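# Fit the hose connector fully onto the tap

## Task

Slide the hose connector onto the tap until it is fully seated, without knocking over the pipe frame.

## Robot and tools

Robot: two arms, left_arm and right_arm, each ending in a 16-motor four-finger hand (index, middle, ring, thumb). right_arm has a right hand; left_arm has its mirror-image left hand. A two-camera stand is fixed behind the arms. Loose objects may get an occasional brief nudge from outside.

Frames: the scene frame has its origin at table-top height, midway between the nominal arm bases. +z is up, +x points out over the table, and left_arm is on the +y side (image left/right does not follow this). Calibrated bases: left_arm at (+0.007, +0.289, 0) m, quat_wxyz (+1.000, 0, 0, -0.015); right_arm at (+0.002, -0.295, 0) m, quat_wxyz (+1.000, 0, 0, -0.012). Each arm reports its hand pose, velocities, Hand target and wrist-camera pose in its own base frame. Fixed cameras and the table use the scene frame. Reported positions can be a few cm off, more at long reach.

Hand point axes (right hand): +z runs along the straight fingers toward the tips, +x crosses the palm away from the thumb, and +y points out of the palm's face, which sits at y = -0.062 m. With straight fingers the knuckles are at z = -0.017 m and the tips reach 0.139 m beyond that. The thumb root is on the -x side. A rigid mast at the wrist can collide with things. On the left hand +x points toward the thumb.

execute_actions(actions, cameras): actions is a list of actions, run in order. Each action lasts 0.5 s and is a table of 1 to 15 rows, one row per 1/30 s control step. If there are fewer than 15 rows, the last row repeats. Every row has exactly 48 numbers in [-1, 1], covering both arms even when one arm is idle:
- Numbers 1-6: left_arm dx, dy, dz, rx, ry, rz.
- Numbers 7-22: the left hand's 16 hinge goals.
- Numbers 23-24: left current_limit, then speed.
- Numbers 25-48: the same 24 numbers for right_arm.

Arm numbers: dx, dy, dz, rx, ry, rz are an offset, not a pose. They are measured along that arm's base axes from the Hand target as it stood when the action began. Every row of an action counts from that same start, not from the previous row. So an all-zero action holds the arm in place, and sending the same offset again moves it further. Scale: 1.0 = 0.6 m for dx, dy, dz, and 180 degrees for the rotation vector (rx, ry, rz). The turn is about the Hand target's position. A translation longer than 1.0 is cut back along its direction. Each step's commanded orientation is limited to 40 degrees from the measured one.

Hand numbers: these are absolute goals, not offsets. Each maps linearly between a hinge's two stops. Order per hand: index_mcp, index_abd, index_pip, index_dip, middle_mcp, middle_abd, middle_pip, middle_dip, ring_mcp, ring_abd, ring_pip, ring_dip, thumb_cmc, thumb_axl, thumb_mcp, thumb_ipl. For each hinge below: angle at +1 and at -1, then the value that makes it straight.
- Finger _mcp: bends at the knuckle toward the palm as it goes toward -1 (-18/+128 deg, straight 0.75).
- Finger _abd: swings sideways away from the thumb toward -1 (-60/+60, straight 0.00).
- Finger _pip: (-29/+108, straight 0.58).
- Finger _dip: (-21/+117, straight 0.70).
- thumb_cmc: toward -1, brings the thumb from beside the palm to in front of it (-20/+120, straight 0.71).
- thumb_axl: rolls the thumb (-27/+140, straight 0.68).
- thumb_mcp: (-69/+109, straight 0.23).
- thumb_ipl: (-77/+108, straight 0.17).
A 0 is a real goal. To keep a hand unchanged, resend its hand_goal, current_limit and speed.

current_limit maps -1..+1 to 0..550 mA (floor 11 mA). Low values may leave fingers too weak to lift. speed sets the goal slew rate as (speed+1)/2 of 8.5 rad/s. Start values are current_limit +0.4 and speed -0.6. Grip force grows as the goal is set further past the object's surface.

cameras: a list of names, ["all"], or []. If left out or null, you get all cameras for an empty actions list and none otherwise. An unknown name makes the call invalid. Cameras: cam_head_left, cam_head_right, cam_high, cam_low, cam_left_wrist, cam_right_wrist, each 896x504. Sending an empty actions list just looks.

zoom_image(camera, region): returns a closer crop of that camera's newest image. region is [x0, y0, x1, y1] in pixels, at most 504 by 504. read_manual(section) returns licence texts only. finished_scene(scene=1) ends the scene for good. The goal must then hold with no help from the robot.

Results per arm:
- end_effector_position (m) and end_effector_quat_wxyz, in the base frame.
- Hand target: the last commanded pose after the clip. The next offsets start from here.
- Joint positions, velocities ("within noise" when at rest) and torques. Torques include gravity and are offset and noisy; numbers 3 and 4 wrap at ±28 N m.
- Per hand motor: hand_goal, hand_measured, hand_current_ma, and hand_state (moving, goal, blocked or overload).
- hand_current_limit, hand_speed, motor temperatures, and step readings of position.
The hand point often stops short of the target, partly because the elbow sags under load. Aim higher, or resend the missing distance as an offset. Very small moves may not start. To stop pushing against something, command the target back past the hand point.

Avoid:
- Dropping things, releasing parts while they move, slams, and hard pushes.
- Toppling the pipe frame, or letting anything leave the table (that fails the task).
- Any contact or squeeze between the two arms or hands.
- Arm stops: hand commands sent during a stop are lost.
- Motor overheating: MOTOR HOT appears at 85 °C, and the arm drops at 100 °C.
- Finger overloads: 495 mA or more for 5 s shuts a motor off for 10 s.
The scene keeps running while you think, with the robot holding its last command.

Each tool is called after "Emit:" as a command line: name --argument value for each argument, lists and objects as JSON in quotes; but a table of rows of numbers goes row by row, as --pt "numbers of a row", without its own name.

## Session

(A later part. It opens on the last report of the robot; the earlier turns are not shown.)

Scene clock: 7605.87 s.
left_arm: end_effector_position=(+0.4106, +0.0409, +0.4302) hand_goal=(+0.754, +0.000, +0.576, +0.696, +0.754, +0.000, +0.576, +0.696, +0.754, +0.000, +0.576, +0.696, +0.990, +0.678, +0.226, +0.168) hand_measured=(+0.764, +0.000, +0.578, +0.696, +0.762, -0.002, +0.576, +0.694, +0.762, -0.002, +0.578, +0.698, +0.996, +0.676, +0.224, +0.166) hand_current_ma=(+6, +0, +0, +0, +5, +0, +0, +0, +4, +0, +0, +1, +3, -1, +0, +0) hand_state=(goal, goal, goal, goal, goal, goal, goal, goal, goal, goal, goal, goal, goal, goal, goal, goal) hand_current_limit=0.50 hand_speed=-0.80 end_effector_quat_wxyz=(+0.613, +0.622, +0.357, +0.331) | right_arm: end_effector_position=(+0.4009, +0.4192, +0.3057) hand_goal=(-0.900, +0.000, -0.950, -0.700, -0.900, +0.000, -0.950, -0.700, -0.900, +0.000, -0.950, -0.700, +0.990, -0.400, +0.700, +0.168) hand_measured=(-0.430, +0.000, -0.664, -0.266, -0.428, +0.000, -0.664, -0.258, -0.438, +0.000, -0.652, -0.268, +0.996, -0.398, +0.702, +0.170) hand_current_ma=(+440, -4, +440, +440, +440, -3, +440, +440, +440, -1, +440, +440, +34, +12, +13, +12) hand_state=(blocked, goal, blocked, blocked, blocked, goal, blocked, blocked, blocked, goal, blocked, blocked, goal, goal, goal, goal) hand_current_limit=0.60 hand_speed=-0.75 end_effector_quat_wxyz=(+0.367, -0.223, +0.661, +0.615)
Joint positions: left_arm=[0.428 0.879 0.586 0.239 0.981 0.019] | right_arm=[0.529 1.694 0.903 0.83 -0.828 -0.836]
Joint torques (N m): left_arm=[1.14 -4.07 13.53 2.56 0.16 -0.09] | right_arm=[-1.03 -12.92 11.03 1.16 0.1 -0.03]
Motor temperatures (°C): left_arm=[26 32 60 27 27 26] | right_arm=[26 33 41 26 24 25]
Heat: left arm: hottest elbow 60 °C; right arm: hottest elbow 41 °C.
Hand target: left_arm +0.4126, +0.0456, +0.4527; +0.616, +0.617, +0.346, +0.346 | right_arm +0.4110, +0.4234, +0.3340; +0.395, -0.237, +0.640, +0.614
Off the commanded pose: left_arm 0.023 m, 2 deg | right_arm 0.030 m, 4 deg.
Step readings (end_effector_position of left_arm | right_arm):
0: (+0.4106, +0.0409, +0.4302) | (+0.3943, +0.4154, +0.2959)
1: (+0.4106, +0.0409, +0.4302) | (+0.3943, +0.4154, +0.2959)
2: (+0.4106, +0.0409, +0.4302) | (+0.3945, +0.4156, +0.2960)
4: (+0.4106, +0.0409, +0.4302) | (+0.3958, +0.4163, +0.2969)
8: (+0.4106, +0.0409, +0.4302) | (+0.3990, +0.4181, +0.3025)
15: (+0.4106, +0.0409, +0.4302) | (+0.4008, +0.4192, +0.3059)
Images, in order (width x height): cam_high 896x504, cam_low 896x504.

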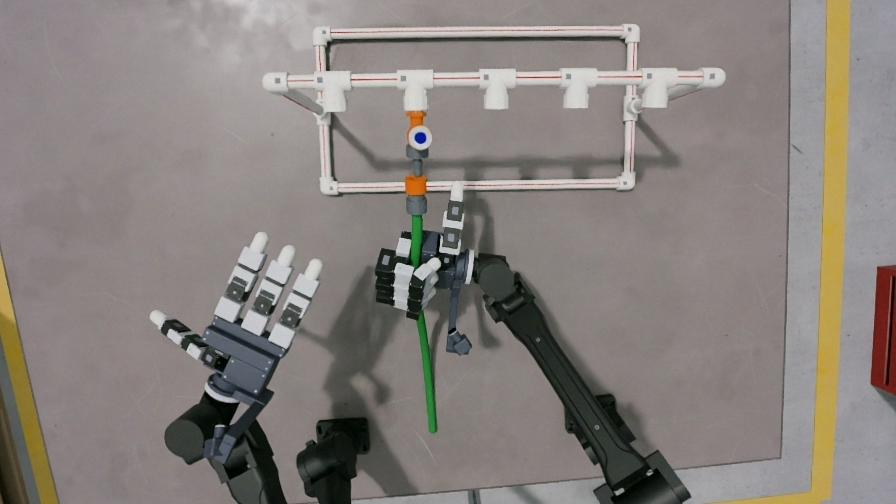

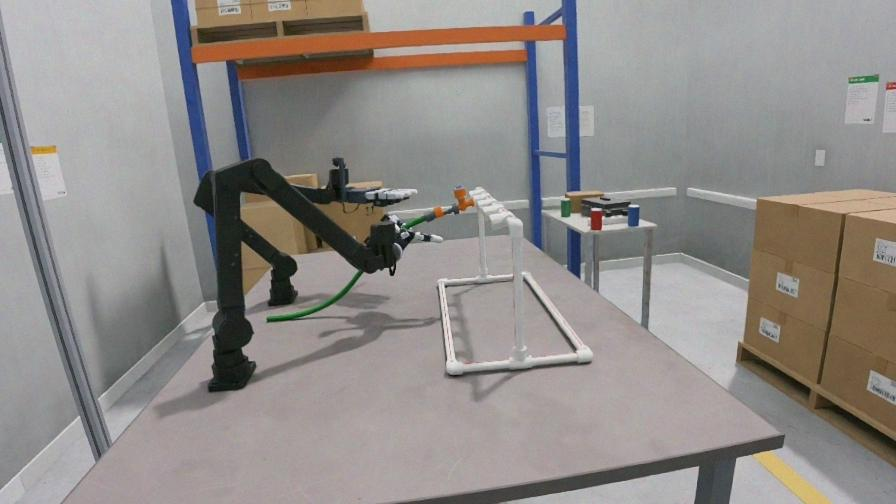

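Emit:
execute_actions --actions '[[[0,0,0,0,0,0,0.754,0,0.576,0.696,0.754,0,0.576,0.696,0.754,0,0.576,0.696,0.99,0.678,0.226,0.168,0.5,-0.8,-0.0133,-0.013,-0.028,0,0,0,-0.9,0,-0.95,-0.7,-0.9,0,-0.95,-0.7,-0.9,0,-0.95,-0.7,0.99,-0.4,0.7,0.168,0.6,-0.75]]]' --cameras '["cam_high", "cam_low"]'

Emit:
zoom_image --camera "cam_low" --region '[400, 170, 470, 240]'

Emit:
zoom_image --camera "cam_high" --region '[380, 140, 460, 230]'

Scene clock: 7624.20 s.
left_arm: end_effector_position=(+0.4106, +0.0409, +0.4302) hand_goal=(+0.754, +0.000, +0.576, +0.696, +0.754, +0.000, +0.576, +0.696, +0.754, +0.000, +0.576, +0.696, +0.990, +0.678, +0.226, +0.168) hand_measured=(+0.764, +0.000, +0.578, +0.696, +0.762, -0.002, +0.576, +0.694, +0.762, -0.002, +0.578, +0.698, +0.996, +0.676, +0.224, +0.166) hand_current_ma=(+6, +0, +0, +0, +5, +0, +0, +0, +4, +0, +0, +1, +3, -1, +0, +0) hand_state=(goal, goal, goal, goal, goal, goal, goal, goal, goal, goal, goal, goal, goal, goal, goal, goal) hand_current_limit=0.50 hand_speed=-0.80 end_effector_quat_wxyz=(+0.613, +0.622, +0.357, +0.331) | right_arm: end_effector_position=(+0.3991, +0.4183, +0.3089) hand_goal=(-0.900, +0.000, -0.950, -0.700, -0.900, +0.000, -0.950, -0.700, -0.900, +0.000, -0.950, -0.700, +0.990, -0.400, +0.700, +0.168) hand_measured=(-0.430, +0.000, -0.664, -0.266, -0.428, +0.000, -0.664, -0.258, -0.438, +0.000, -0.652, -0.268, +0.996, -0.398, +0.702, +0.170) hand_current_ma=(+440, -4, +440, +440, +440, -3, +440, +440, +440, -1, +440, +440, +34, +12, +13, +12) hand_state=(blocked, goal, blocked, blocked, blocked, goal, blocked, blocked, blocked, goal, blocked, blocked, goal, goal, goal, goal) hand_current_limit=0.60 hand_speed=-0.75 end_effector_quat_wxyz=(+0.375, -0.228, +0.654, +0.616)
Joint positions: left_arm=[0.428 0.879 0.586 0.239 0.981 0.019] | right_arm=[0.529 1.694 0.903 0.852 -0.83 -0.837]
Joint torques (N m): left_arm=[1.32 -4.25 13.41 2.5 0.14 -0.1] | right_arm=[-1.38 -11.99 8.1 2.32 -0.05 -0.03]
Motor temperatures (°C): left_arm=[26 32 60 27 27 26] | right_arm=[26 32 43 26 24 25]
Heat: left arm: hottest elbow 60 °C; right arm: hottest elbow 43 °C.
Hand target: left_arm +0.4126, +0.0456, +0.4527; +0.616, +0.617, +0.346, +0.346 | right_arm +0.4030, +0.4156, +0.3172; +0.396, -0.237, +0.640, +0.614
Off the commanded pose: left_arm 0.023 m, 2 deg | right_arm 0.009 m, 3 deg.
Step readings (end_effector_position of left_arm | right_arm):
0: (+0.4106, +0.0409, +0.4302) | (+0.4010, +0.4192, +0.3057)
1: (+0.4106, +0.0409, +0.4302) | (+0.4010, +0.4192, +0.3057)
2: (+0.4106, +0.0409, +0.4302) | (+0.4010, +0.4192, +0.3057)
4: (+0.4106, +0.0409, +0.4302) | (+0.4009, +0.4192, +0.3059)
8: (+0.4106, +0.0409, +0.4302) | (+0.3998, +0.4187, +0.3077)
15: (+0.4106, +0.0409, +0.4302) | (+0.3991, +0.4184, +0.3088)
Images, in order (width x height): cam_high 896x504, cam_low 896x504.

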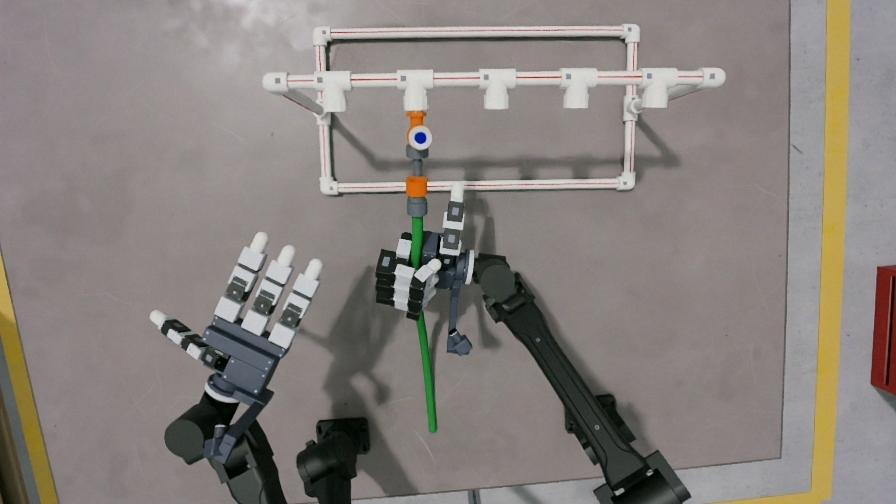

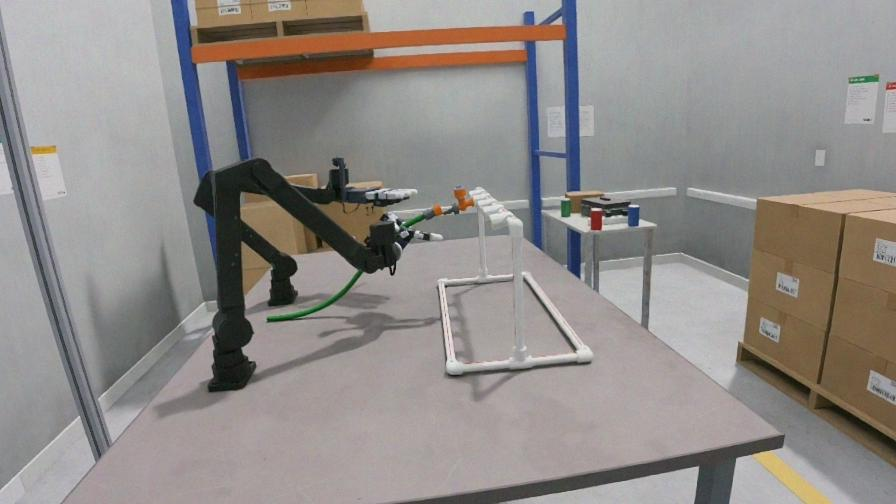

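Scaled by 7.200.

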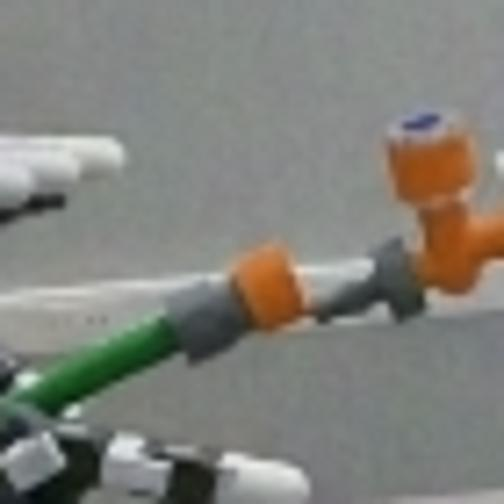

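Scaled by 5.600.

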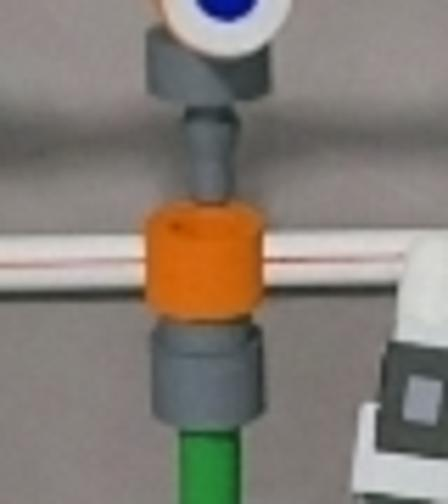

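Emit:
execute_actions --actions '[[[0,0,0,0,0,0,0.754,0,0.576,0.696,0.754,0,0.576,0.696,0.754,0,0.576,0.696,0.99,0.678,0.226,0.168,0.5,-0.8,-0.0317,0.0173,-0.0687,0,0,0,-0.9,0,-0.95,-0.7,-0.9,0,-0.95,-0.7,-0.9,0,-0.95,-0.7,0.99,-0.4,0.7,0.168,0.6,-0.75]],[[0,0,0,0,0,0,0.754,0,0.576,0.696,0.754,0,0.576,0.696,0.754,0,0.576,0.696,0.99,0.678,0.226,0.168,0.5,-0.8,0.0267,-0.0033,0.0467,0,0,0,-0.9,0,-0.95,-0.7,-0.9,0,-0.95,-0.7,-0.9,0,-0.95,-0.7,0.99,-0.4,0.7,0.168,0.6,-0.75]]]' --cameras '["cam_high", "cam_low"]'

Emit:
zoom_image --camera "cam_low" --region '[400, 170, 470, 240]'

Emit:
zoom_image --camera "cam_high" --region '[380, 140, 460, 230]'

Scene clock: 7662.23 s.
left_arm: end_effector_position=(+0.4106, +0.0409, +0.4302) hand_goal=(+0.754, +0.000, +0.576, +0.696, +0.754, +0.000, +0.576, +0.696, +0.754, +0.000, +0.576, +0.696, +0.990, +0.678, +0.226, +0.168) hand_measured=(+0.764, +0.000, +0.578, +0.696, +0.762, -0.002, +0.576, +0.694, +0.762, -0.002, +0.578, +0.698, +0.996, +0.676, +0.224, +0.166) hand_current_ma=(+6, +0, +0, +0, +5, +0, +0, +0, +4, +0, +0, +1, +3, -1, +0, +0) hand_state=(goal, goal, goal, goal, goal, goal, goal, goal, goal, goal, goal, goal, goal, goal, goal, goal) hand_current_limit=0.50 hand_speed=-0.80 end_effector_quat_wxyz=(+0.613, +0.622, +0.357, +0.331) | right_arm: end_effector_position=(+0.3906, +0.4237, +0.2695) hand_goal=(-0.900, +0.000, -0.950, -0.700, -0.900, +0.000, -0.950, -0.700, -0.900, +0.000, -0.950, -0.700, +0.990, -0.400, +0.700, +0.168) hand_measured=(-0.430, +0.000, -0.664, -0.266, -0.428, +0.000, -0.664, -0.258, -0.438, +0.000, -0.652, -0.268, +0.998, -0.398, +0.702, +0.170) hand_current_ma=(+440, -4, +440, +440, +440, -3, +440, +440, +440, -1, +440, +440, +35, +12, +14, +12) hand_state=(blocked, goal, blocked, blocked, blocked, goal, blocked, blocked, blocked, goal, blocked, blocked, goal, goal, goal, goal) hand_current_limit=0.60 hand_speed=-0.75 end_effector_quat_wxyz=(+0.365, -0.224, +0.664, +0.613)
Joint positions: left_arm=[0.428 0.879 0.586 0.239 0.981 0.019] | right_arm=[0.547 1.756 0.861 0.92 -0.811 -0.844]
Joint torques (N m): left_arm=[1.49 -4.25 13.42 2.55 0.11 -0.09] | right_arm=[-1.38 -14.45 9.81 1.26 -0.09 0.03]
Motor temperatures (°C): left_arm=[26 32 60 27 27 26] | right_arm=[26 32 41 27 24 25]
Heat: left arm: hottest elbow 60 °C; right arm: hottest elbow 41 °C.
Hand target: left_arm +0.4126, +0.0456, +0.4527; +0.616, +0.617, +0.346, +0.346 | right_arm +0.4002, +0.4240, +0.3039; +0.396, -0.237, +0.640, +0.614
Off the commanded pose: left_arm 0.023 m, 2 deg | right_arm 0.036 m, 5 deg.
Step readings (end_effector_position of left_arm | right_arm):
0: (+0.4106, +0.0409, +0.4302) | (+0.3991, +0.4183, +0.3089)
1: (+0.4106, +0.0409, +0.4302) | (+0.3990, +0.4183, +0.3091)
2: (+0.4106, +0.0409, +0.4302) | (+0.3990, +0.4180, +0.3093)
4: (+0.4106, +0.0409, +0.4302) | (+0.3981, +0.4171, +0.3091)
8: (+0.4106, +0.0409, +0.4302) | (+0.3932, +0.4178, +0.2959)
15: (+0.4106, +0.0409, +0.4302) | (+0.3899, +0.4221, +0.2768)
16: (+0.4106, +0.0409, +0.4302) | (+0.3898, +0.4222, +0.2768)
17: (+0.4106, +0.0409, +0.4302) | (+0.3895, +0.4222, +0.2768)
19: (+0.4106, +0.0409, +0.4302) | (+0.3890, +0.4224, +0.2757)
23: (+0.4106, +0.0409, +0.4302) | (+0.3897, +0.4235, +0.2715)
30: (+0.4106, +0.0409, +0.4302) | (+0.3904, +0.4238, +0.2696)
Images, in order (width x height): cam_high 896x504, cam_low 896x504.

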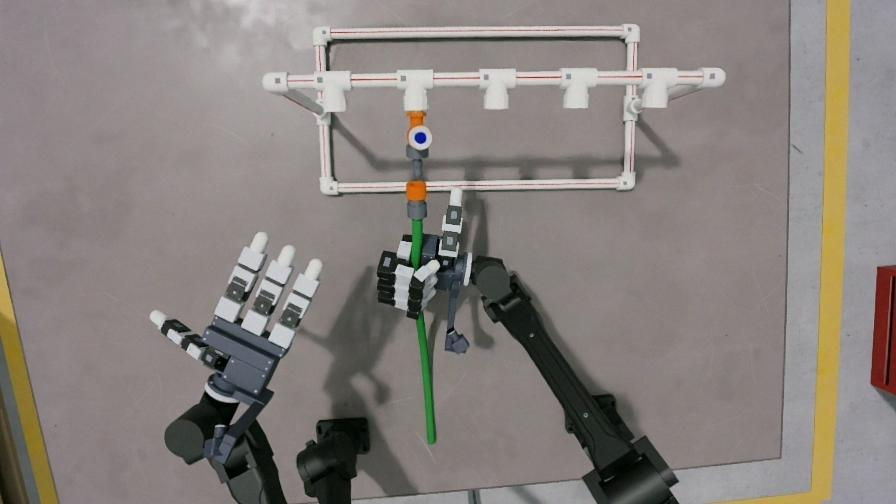

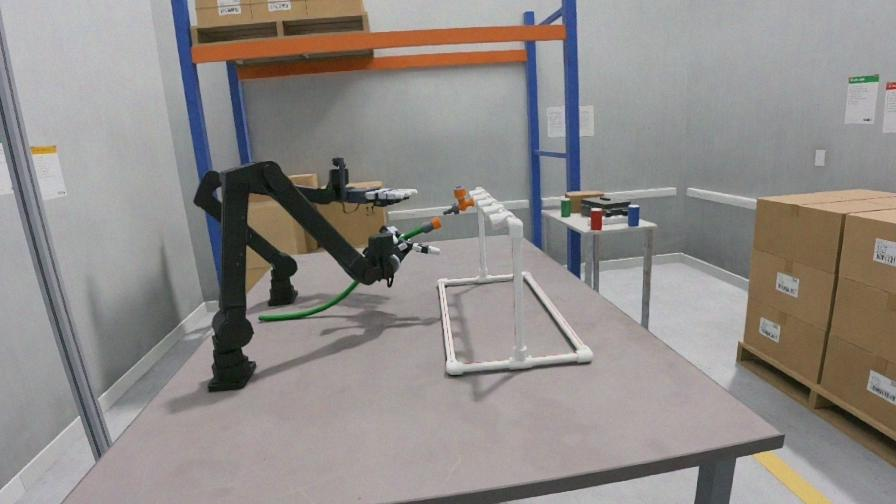

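Scaled by 7.200.

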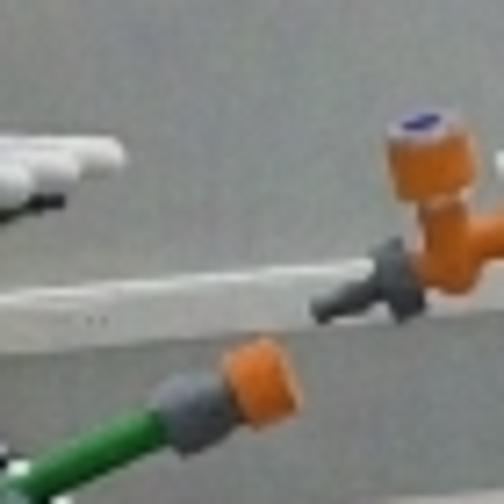

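Scaled by 5.600.

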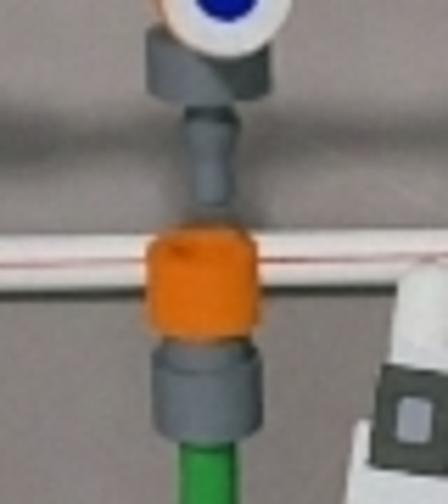

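Emit:
execute_actions --actions '[[[0,0,0,0,0,0,0.754,0,0.576,0.696,0.754,0,0.576,0.696,0.754,0,0.576,0.696,0.99,0.678,0.226,0.168,0.5,-0.8,-0.057,0.0017,-0.035,0,0,0,-0.9,0,-0.95,-0.7,-0.9,0,-0.95,-0.7,-0.9,0,-0.95,-0.7,0.99,-0.4,0.7,0.168,0.6,-0.75]]]' --cameras '[]'

Scene clock: 7681.20 s.
left_arm: end_effector_position=(+0.4106, +0.0409, +0.4302) hand_goal=(+0.754, +0.000, +0.576, +0.696, +0.754, +0.000, +0.576, +0.696, +0.754, +0.000, +0.576, +0.696, +0.990, +0.678, +0.226, +0.168) hand_measured=(+0.764, +0.000, +0.578, +0.696, +0.762, -0.002, +0.576, +0.694, +0.762, -0.002, +0.578, +0.698, +0.996, +0.676, +0.224, +0.166) hand_current_ma=(+6, +0, +0, +0, +5, +0, +0, +0, +4, +0, +0, +1, +3, -1, +0, +0) hand_state=(goal, goal, goal, goal, goal, goal, goal, goal, goal, goal, goal, goal, goal, goal, goal, goal) hand_current_limit=0.50 hand_speed=-0.80 end_effector_quat_wxyz=(+0.613, +0.622, +0.357, +0.331) | right_arm: end_effector_position=(+0.3765, +0.4251, +0.2665) hand_goal=(-0.900, +0.000, -0.950, -0.700, -0.900, +0.000, -0.950, -0.700, -0.900, +0.000, -0.950, -0.700, +0.990, -0.400, +0.700, +0.168) hand_measured=(-0.430, +0.000, -0.664, -0.266, -0.428, +0.000, -0.664, -0.258, -0.438, +0.000, -0.650, -0.270, +0.998, -0.398, +0.702, +0.170) hand_current_ma=(+440, -4, +440, +440, +440, -3, +440, +440, +440, -1, +440, +440, +35, +12, +14, +12) hand_state=(blocked, goal, blocked, blocked, blocked, goal, blocked, blocked, blocked, goal, blocked, blocked, goal, goal, goal, goal) hand_current_limit=0.60 hand_speed=-0.75 end_effector_quat_wxyz=(+0.376, -0.222, +0.659, +0.612)
Joint positions: left_arm=[0.428 0.879 0.586 0.239 0.981 0.019] | right_arm=[0.568 1.749 0.823 0.971 -0.775 -0.844]
Joint torques (N m): left_arm=[1.26 -4.07 13.45 2.63 0.14 -0.11] | right_arm=[-0.32 -13.98 5.85 2.43 0.08 -0.02]
Motor temperatures (°C): left_arm=[26 32 60 27 27 26] | right_arm=[26 33 40 26 24 25]
Heat: left arm: hottest elbow 60 °C; right arm: hottest elbow 40 °C.
Hand target: left_arm +0.4126, +0.0456, +0.4527; +0.616, +0.617, +0.346, +0.346 | right_arm +0.3660, +0.4250, +0.2830; +0.396, -0.237, +0.640, +0.614
Off the commanded pose: left_arm 0.023 m, 2 deg | right_arm 0.020 m, 4 deg.
Step readings (end_effector_position of left_arm | right_arm):
0: (+0.4106, +0.0409, +0.4302) | (+0.3906, +0.4237, +0.2694)
1: (+0.4106, +0.0409, +0.4302) | (+0.3906, +0.4237, +0.2694)
2: (+0.4106, +0.0409, +0.4302) | (+0.3913, +0.4237, +0.2697)
4: (+0.4106, +0.0409, +0.4302) | (+0.3918, +0.4238, +0.2703)
8: (+0.4106, +0.0409, +0.4302) | (+0.3845, +0.4230, +0.2696)
15: (+0.4106, +0.0409, +0.4302) | (+0.3769, +0.4247, +0.2661)
No camera images: "cameras" was empty.

Emit:
execute_actions --actions '[[[0,0,0,0,0,0,0.754,0,0.576,0.696,0.754,0,0.576,0.696,0.754,0,0.576,0.696,0.99,0.678,0.226,0.168,0.5,-0.8,-0.0117,0,0.0267,0,0,0,-0.9,0,-0.95,-0.7,-0.9,0,-0.95,-0.7,-0.9,0,-0.95,-0.7,0.99,-0.4,0.7,0.168,0.6,-0.75]],[[0,0,0,0,0,0,0.754,0,0.576,0.696,0.754,0,0.576,0.696,0.754,0,0.576,0.696,0.99,0.678,0.226,0.168,0.5,-0.8,0.049,-0.001,0.008,0,0,0,-0.9,0,-0.95,-0.7,-0.9,0,-0.95,-0.7,-0.9,0,-0.95,-0.7,0.99,-0.4,0.7,0.168,0.6,-0.75]]]' --cameras '["cam_high", "cam_low"]'

Emit:
zoom_image --camera "cam_low" --region '[400, 170, 470, 240]'

Emit:
zoom_image --camera "cam_high" --region '[380, 140, 460, 230]'

Scene clock: 7693.20 s.
left_arm: end_effector_position=(+0.4106, +0.0409, +0.4302) hand_goal=(+0.754, +0.000, +0.576, +0.696, +0.754, +0.000, +0.576, +0.696, +0.754, +0.000, +0.576, +0.696, +0.990, +0.678, +0.226, +0.168) hand_measured=(+0.764, +0.000, +0.578, +0.696, +0.762, -0.002, +0.576, +0.694, +0.762, -0.002, +0.578, +0.698, +0.996, +0.676, +0.224, +0.166) hand_current_ma=(+6, +0, +0, +0, +5, +0, +0, +0, +4, +0, +0, +1, +3, -1, +0, +0) hand_state=(goal, goal, goal, goal, goal, goal, goal, goal, goal, goal, goal, goal, goal, goal, goal, goal) hand_current_limit=0.50 hand_speed=-0.80 end_effector_quat_wxyz=(+0.613, +0.622, +0.357, +0.331) | right_arm: end_effector_position=(+0.3730, +0.4197, +0.2909) hand_goal=(-0.900, +0.000, -0.950, -0.700, -0.900, +0.000, -0.950, -0.700, -0.900, +0.000, -0.950, -0.700, +0.990, -0.400, +0.700, +0.168) hand_measured=(-0.430, +0.000, -0.664, -0.266, -0.428, +0.000, -0.664, -0.258, -0.442, +0.000, -0.644, -0.276, +0.998, -0.398, +0.702, +0.170) hand_current_ma=(+440, -4, +440, +440, +440, -3, +440, +440, +440, -1, +440, +440, +35, +12, +14, +12) hand_state=(blocked, goal, blocked, blocked, blocked, goal, blocked, blocked, blocked, goal, blocked, blocked, goal, goal, goal, goal) hand_current_limit=0.60 hand_speed=-0.75 end_effector_quat_wxyz=(+0.378, -0.230, +0.652, +0.616)
Joint positions: left_arm=[0.428 0.879 0.586 0.239 0.981 0.019] | right_arm=[0.56 1.692 0.828 0.927 -0.798 -0.844]
Joint torques (N m): left_arm=[1.49 -4.13 13.44 2.5 0.14 -0.08] | right_arm=[-1.44 -10.7 10.39 1.31 -0.05 0.01]
Motor temperatures (°C): left_arm=[26 32 60 27 27 26] | right_arm=[26 34 39 27 24 25]
Heat: left arm: hottest elbow 60 °C; right arm: hottest elbow 39 °C.
Hand target: left_arm +0.4126, +0.0456, +0.4527; +0.616, +0.617, +0.346, +0.346 | right_arm +0.3884, +0.4244, +0.3038; +0.396, -0.237, +0.640, +0.614
Off the commanded pose: left_arm 0.023 m, 2 deg | right_arm 0.021 m, 3 deg.
Step readings (end_effector_position of left_arm | right_arm):
0: (+0.4106, +0.0409, +0.4302) | (+0.3765, +0.4251, +0.2665)
1: (+0.4106, +0.0409, +0.4302) | (+0.3764, +0.4251, +0.2667)
2: (+0.4106, +0.0409, +0.4302) | (+0.3763, +0.4251, +0.2670)
4: (+0.4106, +0.0409, +0.4302) | (+0.3742, +0.4249, +0.2693)
8: (+0.4106, +0.0409, +0.4302) | (+0.3692, +0.4235, +0.2803)
15: (+0.4106, +0.0409, +0.4302) | (+0.3664, +0.4225, +0.2903)
16: (+0.4106, +0.0409, +0.4302) | (+0.3663, +0.4227, +0.2901)
17: (+0.4106, +0.0409, +0.4302) | (+0.3659, +0.4228, +0.2896)
19: (+0.4106, +0.0409, +0.4302) | (+0.3650, +0.4227, +0.2879)
23: (+0.4106, +0.0409, +0.4302) | (+0.3675, +0.4206, +0.2864)
30: (+0.4106, +0.0409, +0.4302) | (+0.3727, +0.4197, +0.2908)
Images, in order (width x height): cam_high 896x504, cam_low 896x504.

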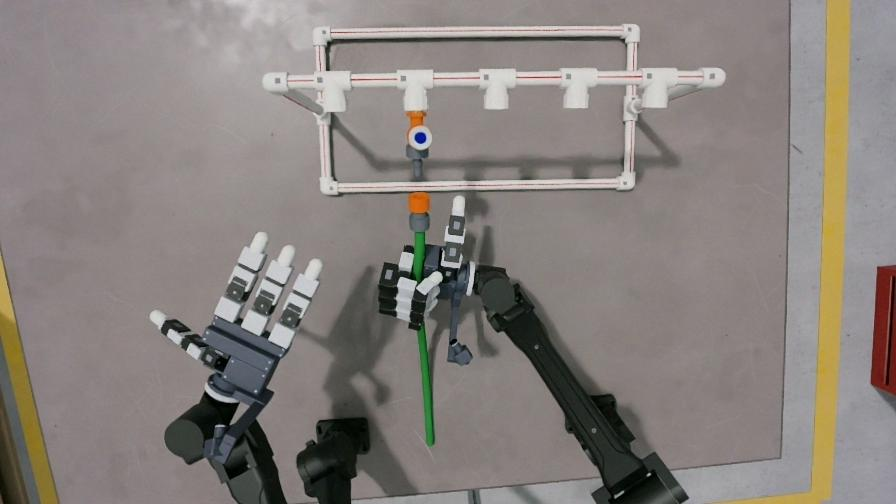

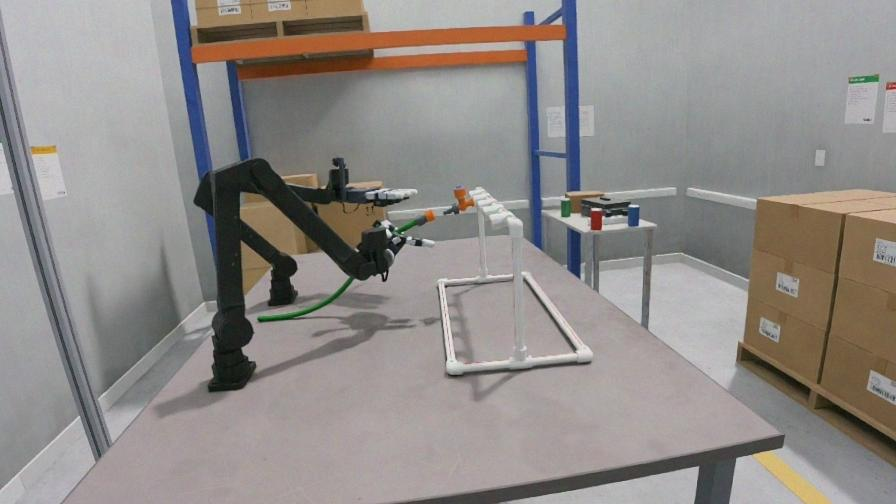

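Scaled by 7.200.

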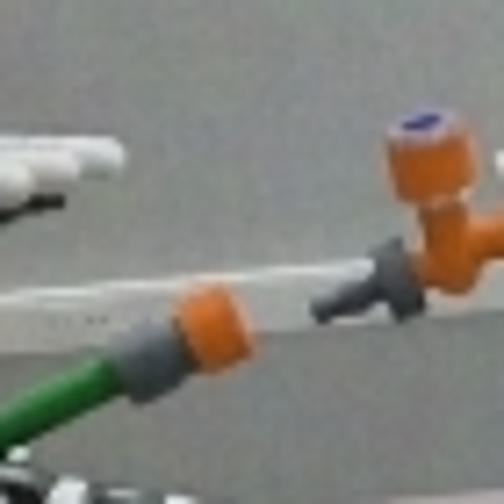

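Scaled by 5.600.

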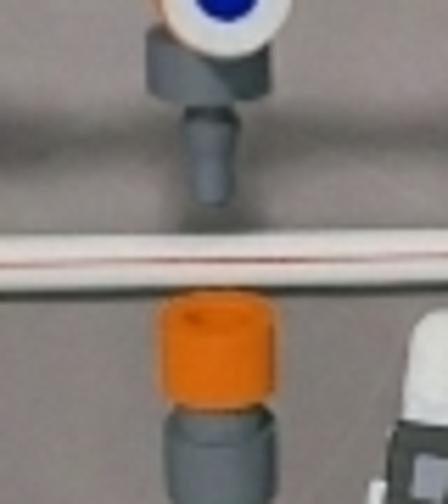

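Emit:
execute_actions --actions '[[[0,0,0,0,0,0,0.754,0,0.576,0.696,0.754,0,0.576,0.696,0.754,0,0.576,0.696,0.99,0.678,0.226,0.168,0.5,-0.8,0.03,0.003,0.0,0,0,0,-0.9,0,-0.95,-0.7,-0.9,0,-0.95,-0.7,-0.9,0,-0.95,-0.7,0.99,-0.4,0.7,0.168,0.6,-0.75]]]' --cameras '["cam_high", "cam_low"]'

Emit:
zoom_image --camera "cam_low" --region '[400, 170, 470, 240]'

Emit:
zoom_image --camera "cam_high" --region '[380, 140, 460, 230]'

Scene clock: 7704.50 s.
left_arm: end_effector_position=(+0.4106, +0.0409, +0.4302) hand_goal=(+0.754, +0.000, +0.576, +0.696, +0.754, +0.000, +0.576, +0.696, +0.754, +0.000, +0.576, +0.696, +0.990, +0.678, +0.226, +0.168) hand_measured=(+0.764, +0.000, +0.578, +0.696, +0.762, -0.002, +0.576, +0.694, +0.762, -0.002, +0.578, +0.698, +0.996, +0.676, +0.224, +0.166) hand_current_ma=(+6, +0, +0, +0, +5, +0, +0, +0, +4, +0, +0, +1, +3, -1, +0, +0) hand_state=(goal, goal, goal, goal, goal, goal, goal, goal, goal, goal, goal, goal, goal, goal, goal, goal) hand_current_limit=0.50 hand_speed=-0.80 end_effector_quat_wxyz=(+0.613, +0.622, +0.357, +0.331) | right_arm: end_effector_position=(+0.3905, +0.4213, +0.2911) hand_goal=(-0.900, +0.000, -0.950, -0.700, -0.900, +0.000, -0.950, -0.700, -0.900, +0.000, -0.950, -0.700, +0.990, -0.400, +0.700, +0.168) hand_measured=(-0.430, +0.000, -0.664, -0.266, -0.428, +0.000, -0.664, -0.258, -0.442, +0.000, -0.644, -0.278, +0.998, -0.398, +0.702, +0.170) hand_current_ma=(+440, -4, +440, +440, +440, -3, +440, +440, +440, -1, +440, +440, +35, +12, +14, +12) hand_state=(blocked, goal, blocked, blocked, blocked, goal, blocked, blocked, blocked, goal, blocked, blocked, goal, goal, goal, goal) hand_current_limit=0.60 hand_speed=-0.75 end_effector_quat_wxyz=(+0.379, -0.230, +0.652, +0.615)
Joint positions: left_arm=[0.428 0.879 0.586 0.239 0.981 0.019] | right_arm=[0.543 1.723 0.874 0.913 -0.814 -0.844]
Joint torques (N m): left_arm=[1.32 -3.84 13.48 2.62 0.13 -0.09] | right_arm=[-1.14 -11.05 10.63 1.22 -0.04 0.04]
Motor temperatures (°C): left_arm=[26 32 60 27 27 26] | right_arm=[26 34 40 26 24 25]
Heat: left arm: hottest elbow 60 °C; right arm: hottest elbow 40 °C.
Hand target: left_arm +0.4126, +0.0456, +0.4527; +0.616, +0.617, +0.346, +0.346 | right_arm +0.4063, +0.4262, +0.3038; +0.396, -0.237, +0.640, +0.614
Off the commanded pose: left_arm 0.023 m, 2 deg | right_arm 0.021 m, 2 deg.
Step readings (end_effector_position of left_arm | right_arm):
0: (+0.4106, +0.0409, +0.4302) | (+0.3730, +0.4197, +0.2909)
1: (+0.4106, +0.0409, +0.4302) | (+0.3729, +0.4197, +0.2909)
2: (+0.4106, +0.0409, +0.4302) | (+0.3733, +0.4195, +0.2909)
4: (+0.4106, +0.0409, +0.4302) | (+0.3764, +0.4196, +0.2913)
8: (+0.4106, +0.0409, +0.4302) | (+0.3859, +0.4218, +0.2919)
15: (+0.4106, +0.0409, +0.4302) | (+0.3905, +0.4213, +0.2911)
Images, in order (width x height): cam_high 896x504, cam_low 896x504.

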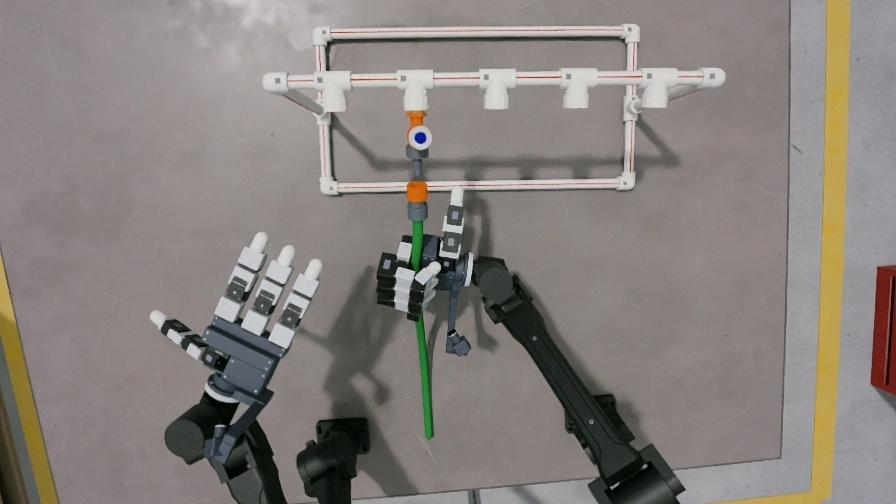

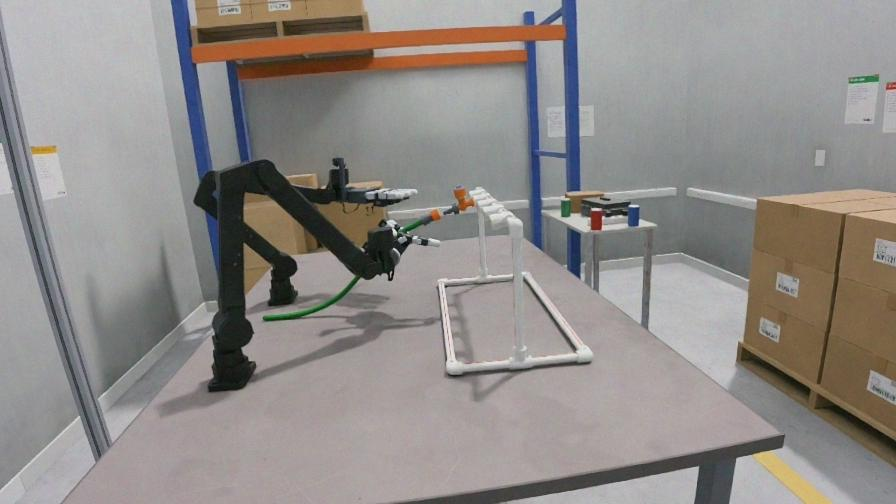

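Scaled by 7.200.

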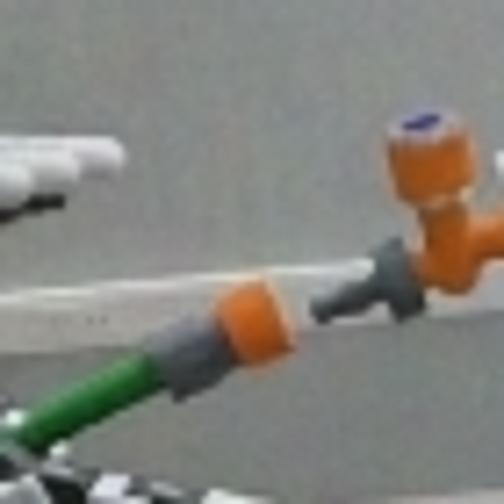

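Scaled by 5.600.

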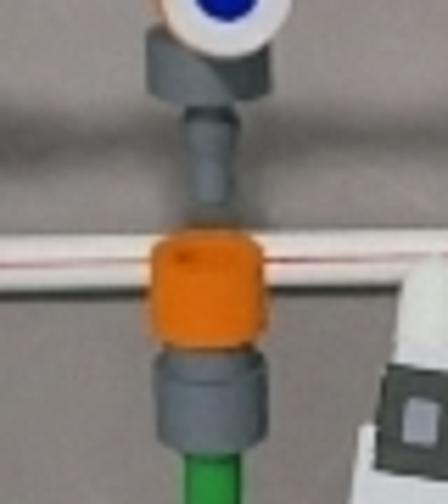

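Emit:
execute_actions --actions '[[[0,0,0,0,0,0,0.754,0,0.576,0.696,0.754,0,0.576,0.696,0.754,0,0.576,0.696,0.99,0.678,0.226,0.168,0.5,-0.8,0.015,0.001,0.005,0,0.0167,0,-0.9,0,-0.95,-0.7,-0.9,0,-0.95,-0.7,-0.9,0,-0.95,-0.7,0.99,-0.4,0.7,0.168,0.6,-0.75]]]' --cameras '["cam_high", "cam_low"]'

Emit:
zoom_image --camera "cam_low" --region '[400, 170, 470, 240]'

Emit:
zoom_image --camera "cam_high" --region '[380, 140, 460, 230]'

Scene clock: 7722.67 s.
left_arm: end_effector_position=(+0.4106, +0.0409, +0.4302) hand_goal=(+0.754, +0.000, +0.576, +0.696, +0.754, +0.000, +0.576, +0.696, +0.754, +0.000, +0.576, +0.696, +0.990, +0.678, +0.226, +0.168) hand_measured=(+0.764, +0.000, +0.578, +0.696, +0.762, -0.002, +0.576, +0.694, +0.762, -0.002, +0.578, +0.698, +0.996, +0.676, +0.224, +0.166) hand_current_ma=(+6, +0, +0, +0, +5, +0, +0, +0, +4, +0, +0, +1, +3, -1, +0, +0) hand_state=(goal, goal, goal, goal, goal, goal, goal, goal, goal, goal, goal, goal, goal, goal, goal, goal) hand_current_limit=0.50 hand_speed=-0.80 end_effector_quat_wxyz=(+0.613, +0.622, +0.357, +0.331) | right_arm: end_effector_position=(+0.3979, +0.4226, +0.2937) hand_goal=(-0.900, +0.000, -0.950, -0.700, -0.900, +0.000, -0.950, -0.700, -0.900, +0.000, -0.950, -0.700, +0.990, -0.400, +0.700, +0.168) hand_measured=(-0.430, +0.000, -0.664, -0.266, -0.428, +0.000, -0.664, -0.258, -0.442, +0.000, -0.644, -0.278, +0.998, -0.398, +0.702, +0.170) hand_current_ma=(+440, -4, +440, +440, +440, -3, +440, +440, +440, -1, +440, +440, +35, +12, +14, +12) hand_state=(blocked, goal, blocked, blocked, blocked, goal, blocked, blocked, blocked, goal, blocked, blocked, goal, goal, goal, goal) hand_current_limit=0.60 hand_speed=-0.75 end_effector_quat_wxyz=(+0.365, -0.218, +0.660, +0.619)
Joint positions: left_arm=[0.428 0.879 0.586 0.239 0.981 0.019] | right_arm=[0.54 1.723 0.889 0.882 -0.816 -0.817]
Joint torques (N m): left_arm=[1.2 -4.19 13.52 2.56 0.15 -0.1] | right_arm=[-1.44 -11.22 10.76 1.25 -0.06 0.13]
Motor temperatures (°C): left_arm=[26 32 60 27 27 26] | right_arm=[26 33 42 26 24 25]
Heat: left arm: hottest elbow 60 °C; right arm: hottest elbow 42 °C.
Hand target: left_arm +0.4126, +0.0456, +0.4527; +0.616, +0.617, +0.346, +0.346 | right_arm +0.4152, +0.4268, +0.3069; +0.379, -0.221, +0.651, +0.620
Off the commanded pose: left_arm 0.023 m, 2 deg | right_arm 0.022 m, 2 deg.
Step readings (end_effector_position of left_arm | right_arm):
0: (+0.4106, +0.0409, +0.4302) | (+0.3905, +0.4213, +0.2911)
1: (+0.4106, +0.0409, +0.4302) | (+0.3905, +0.4213, +0.2911)
2: (+0.4106, +0.0409, +0.4302) | (+0.3906, +0.4214, +0.2909)
4: (+0.4106, +0.0409, +0.4302) | (+0.3924, +0.4218, +0.2911)
8: (+0.4106, +0.0409, +0.4302) | (+0.3961, +0.4221, +0.2927)
15: (+0.4106, +0.0409, +0.4302) | (+0.3978, +0.4226, +0.2936)
Images, in order (width x height): cam_high 896x504, cam_low 896x504.

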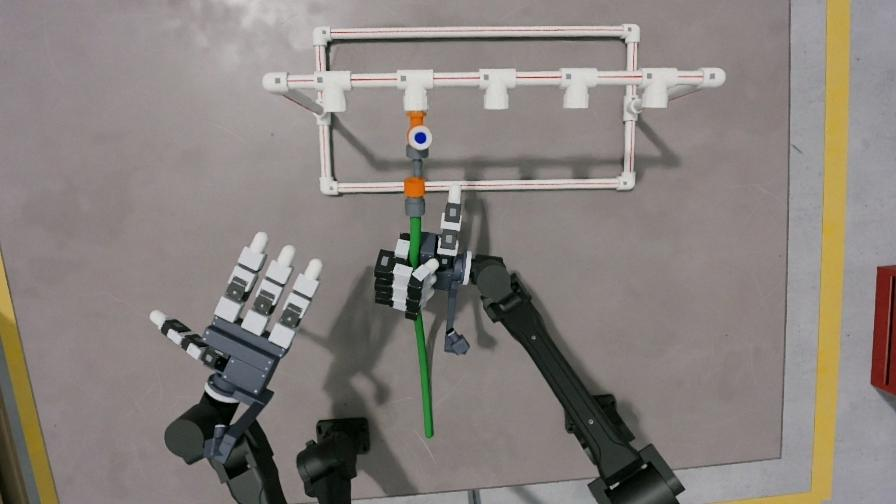

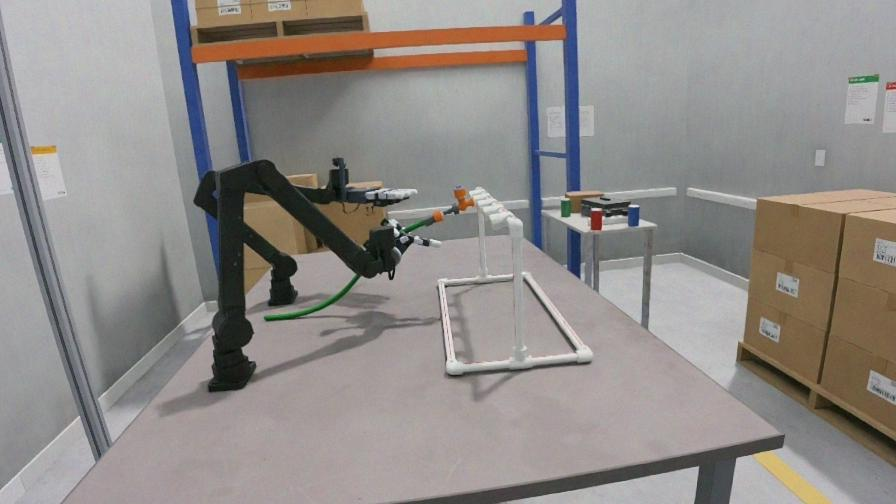

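Scaled by 7.200.

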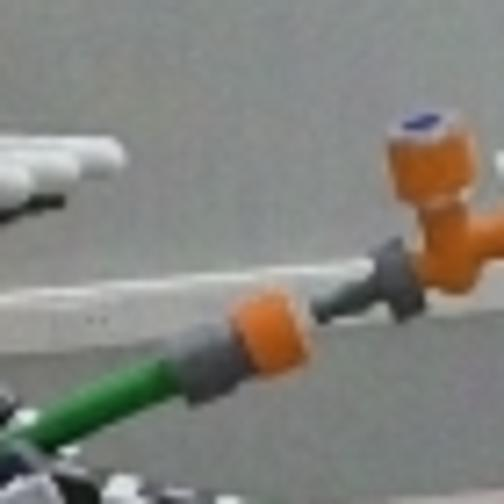

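Scaled by 5.600.

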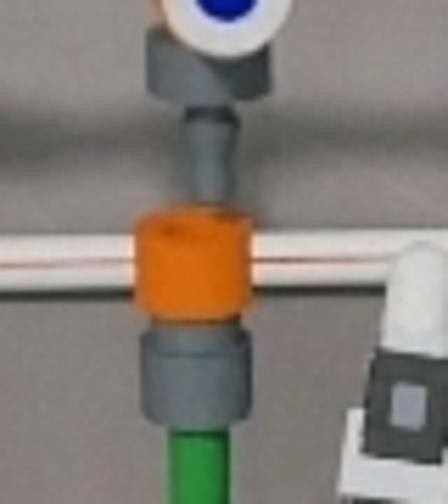

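Emit:
execute_actions --actions '[[[0,0,0,0,0,0,0.754,0,0.576,0.696,0.754,0,0.576,0.696,0.754,0,0.576,0.696,0.99,0.678,0.226,0.168,0.5,-0.8,0.007,-0.002,0.002,0,0,-0.011,-0.9,0,-0.95,-0.7,-0.9,0,-0.95,-0.7,-0.9,0,-0.95,-0.7,0.99,-0.4,0.7,0.168,0.6,-0.75]]]' --cameras '["cam_high", "cam_low"]'

Emit:
zoom_image --camera "cam_low" --region '[400, 170, 470, 240]'

Emit:
zoom_image --camera "cam_high" --region '[380, 140, 460, 230]'

Scene clock: 7734.57 s.
left_arm: end_effector_position=(+0.4106, +0.0409, +0.4302) hand_goal=(+0.754, +0.000, +0.576, +0.696, +0.754, +0.000, +0.576, +0.696, +0.754, +0.000, +0.576, +0.696, +0.990, +0.678, +0.226, +0.168) hand_measured=(+0.764, +0.000, +0.578, +0.696, +0.762, -0.002, +0.576, +0.694, +0.762, -0.002, +0.578, +0.698, +0.996, +0.676, +0.224, +0.166) hand_current_ma=(+6, +0, +0, +0, +5, +0, +0, +0, +4, +0, +0, +1, +3, -1, +0, +0) hand_state=(goal, goal, goal, goal, goal, goal, goal, goal, goal, goal, goal, goal, goal, goal, goal, goal) hand_current_limit=0.50 hand_speed=-0.80 end_effector_quat_wxyz=(+0.613, +0.622, +0.357, +0.331) | right_arm: end_effector_position=(+0.4039, +0.4226, +0.2932) hand_goal=(-0.900, +0.000, -0.950, -0.700, -0.900, +0.000, -0.950, -0.700, -0.900, +0.000, -0.950, -0.700, +0.990, -0.400, +0.700, +0.168) hand_measured=(-0.430, +0.000, -0.664, -0.266, -0.428, +0.000, -0.664, -0.258, -0.442, +0.000, -0.644, -0.278, +0.998, -0.398, +0.702, +0.170) hand_current_ma=(+440, -4, +440, +440, +440, -3, +440, +440, +440, -1, +440, +440, +35, +12, +14, +12) hand_state=(blocked, goal, blocked, blocked, blocked, goal, blocked, blocked, blocked, goal, blocked, blocked, goal, goal, goal, goal) hand_current_limit=0.60 hand_speed=-0.75 end_effector_quat_wxyz=(+0.373, -0.207, +0.665, +0.614)
Joint positions: left_arm=[0.428 0.879 0.586 0.239 0.981 0.019] | right_arm=[0.539 1.723 0.889 0.878 -0.787 -0.816]
Joint torques (N m): left_arm=[1.14 -4.01 13.45 2.58 0.13 -0.06] | right_arm=[-1.44 -11.69 10.33 1.28 0.12 0.11]
Motor temperatures (°C): left_arm=[26 32 60 27 27 26] | right_arm=[26 33 41 26 24 25]
Heat: left arm: hottest elbow 60 °C; right arm: hottest elbow 41 °C.
Hand target: left_arm +0.4126, +0.0456, +0.4527; +0.616, +0.617, +0.346, +0.346 | right_arm +0.4195, +0.4255, +0.3081; +0.389, -0.210, +0.654, +0.613
Off the commanded pose: left_arm 0.023 m, 2 deg | right_arm 0.022 m, 2 deg.
Step readings (end_effector_position of left_arm | right_arm):
0: (+0.4106, +0.0409, +0.4302) | (+0.3980, +0.4226, +0.2937)
1: (+0.4106, +0.0409, +0.4302) | (+0.3980, +0.4226, +0.2937)
2: (+0.4106, +0.0409, +0.4302) | (+0.3986, +0.4226, +0.2937)
4: (+0.4106, +0.0409, +0.4302) | (+0.4008, +0.4227, +0.2936)
8: (+0.4106, +0.0409, +0.4302) | (+0.4033, +0.4226, +0.2933)
15: (+0.4106, +0.0409, +0.4302) | (+0.4038, +0.4226, +0.2932)
Images, in order (width x height): cam_high 896x504, cam_low 896x504.

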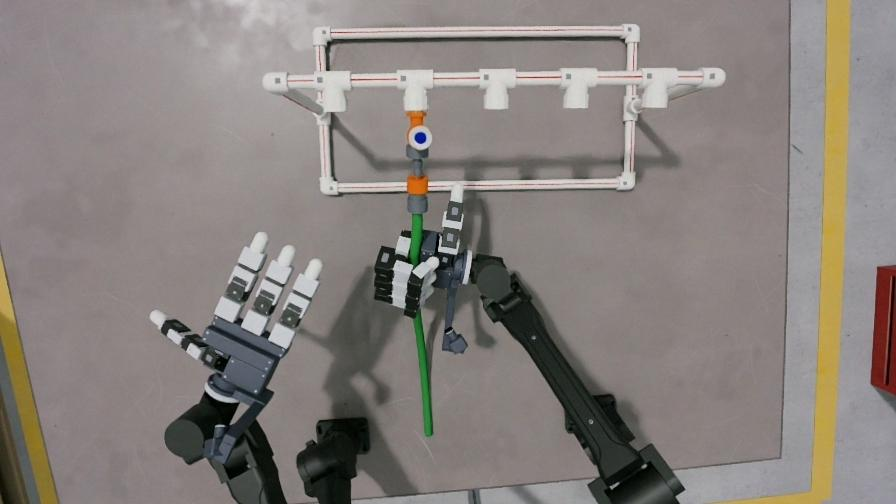

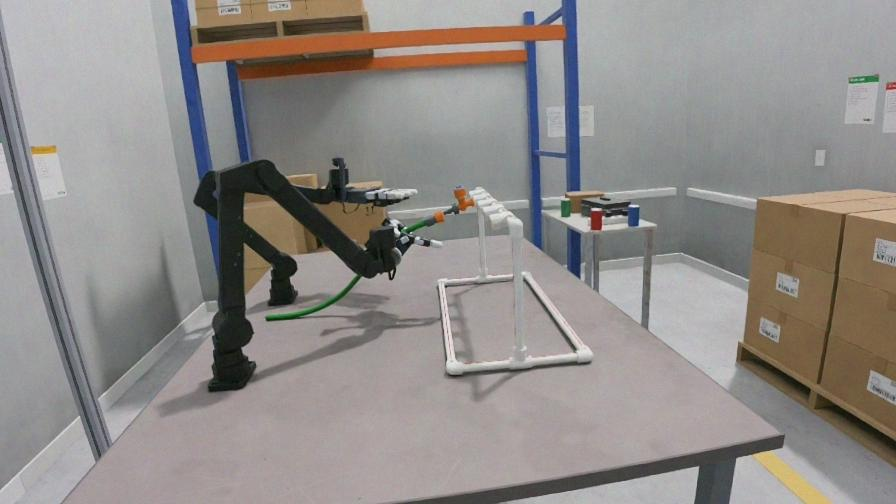

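Scaled by 7.200.

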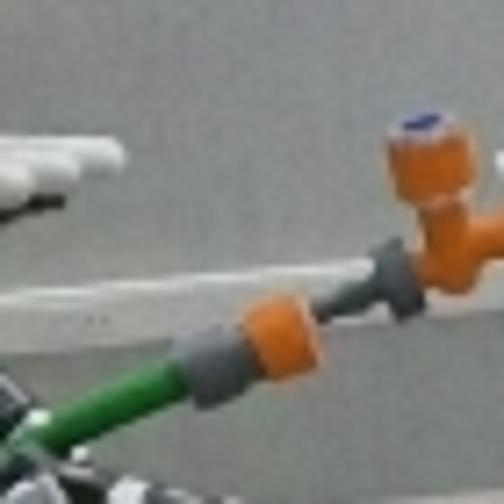

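Scaled by 5.600.

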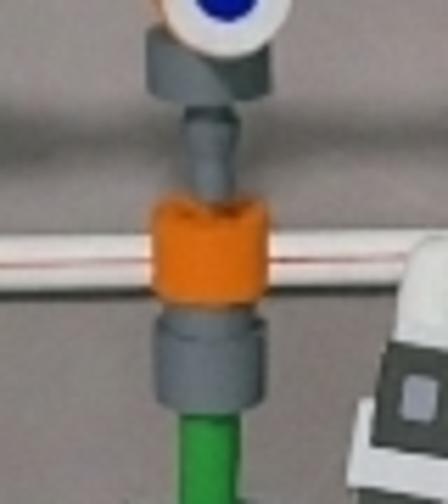

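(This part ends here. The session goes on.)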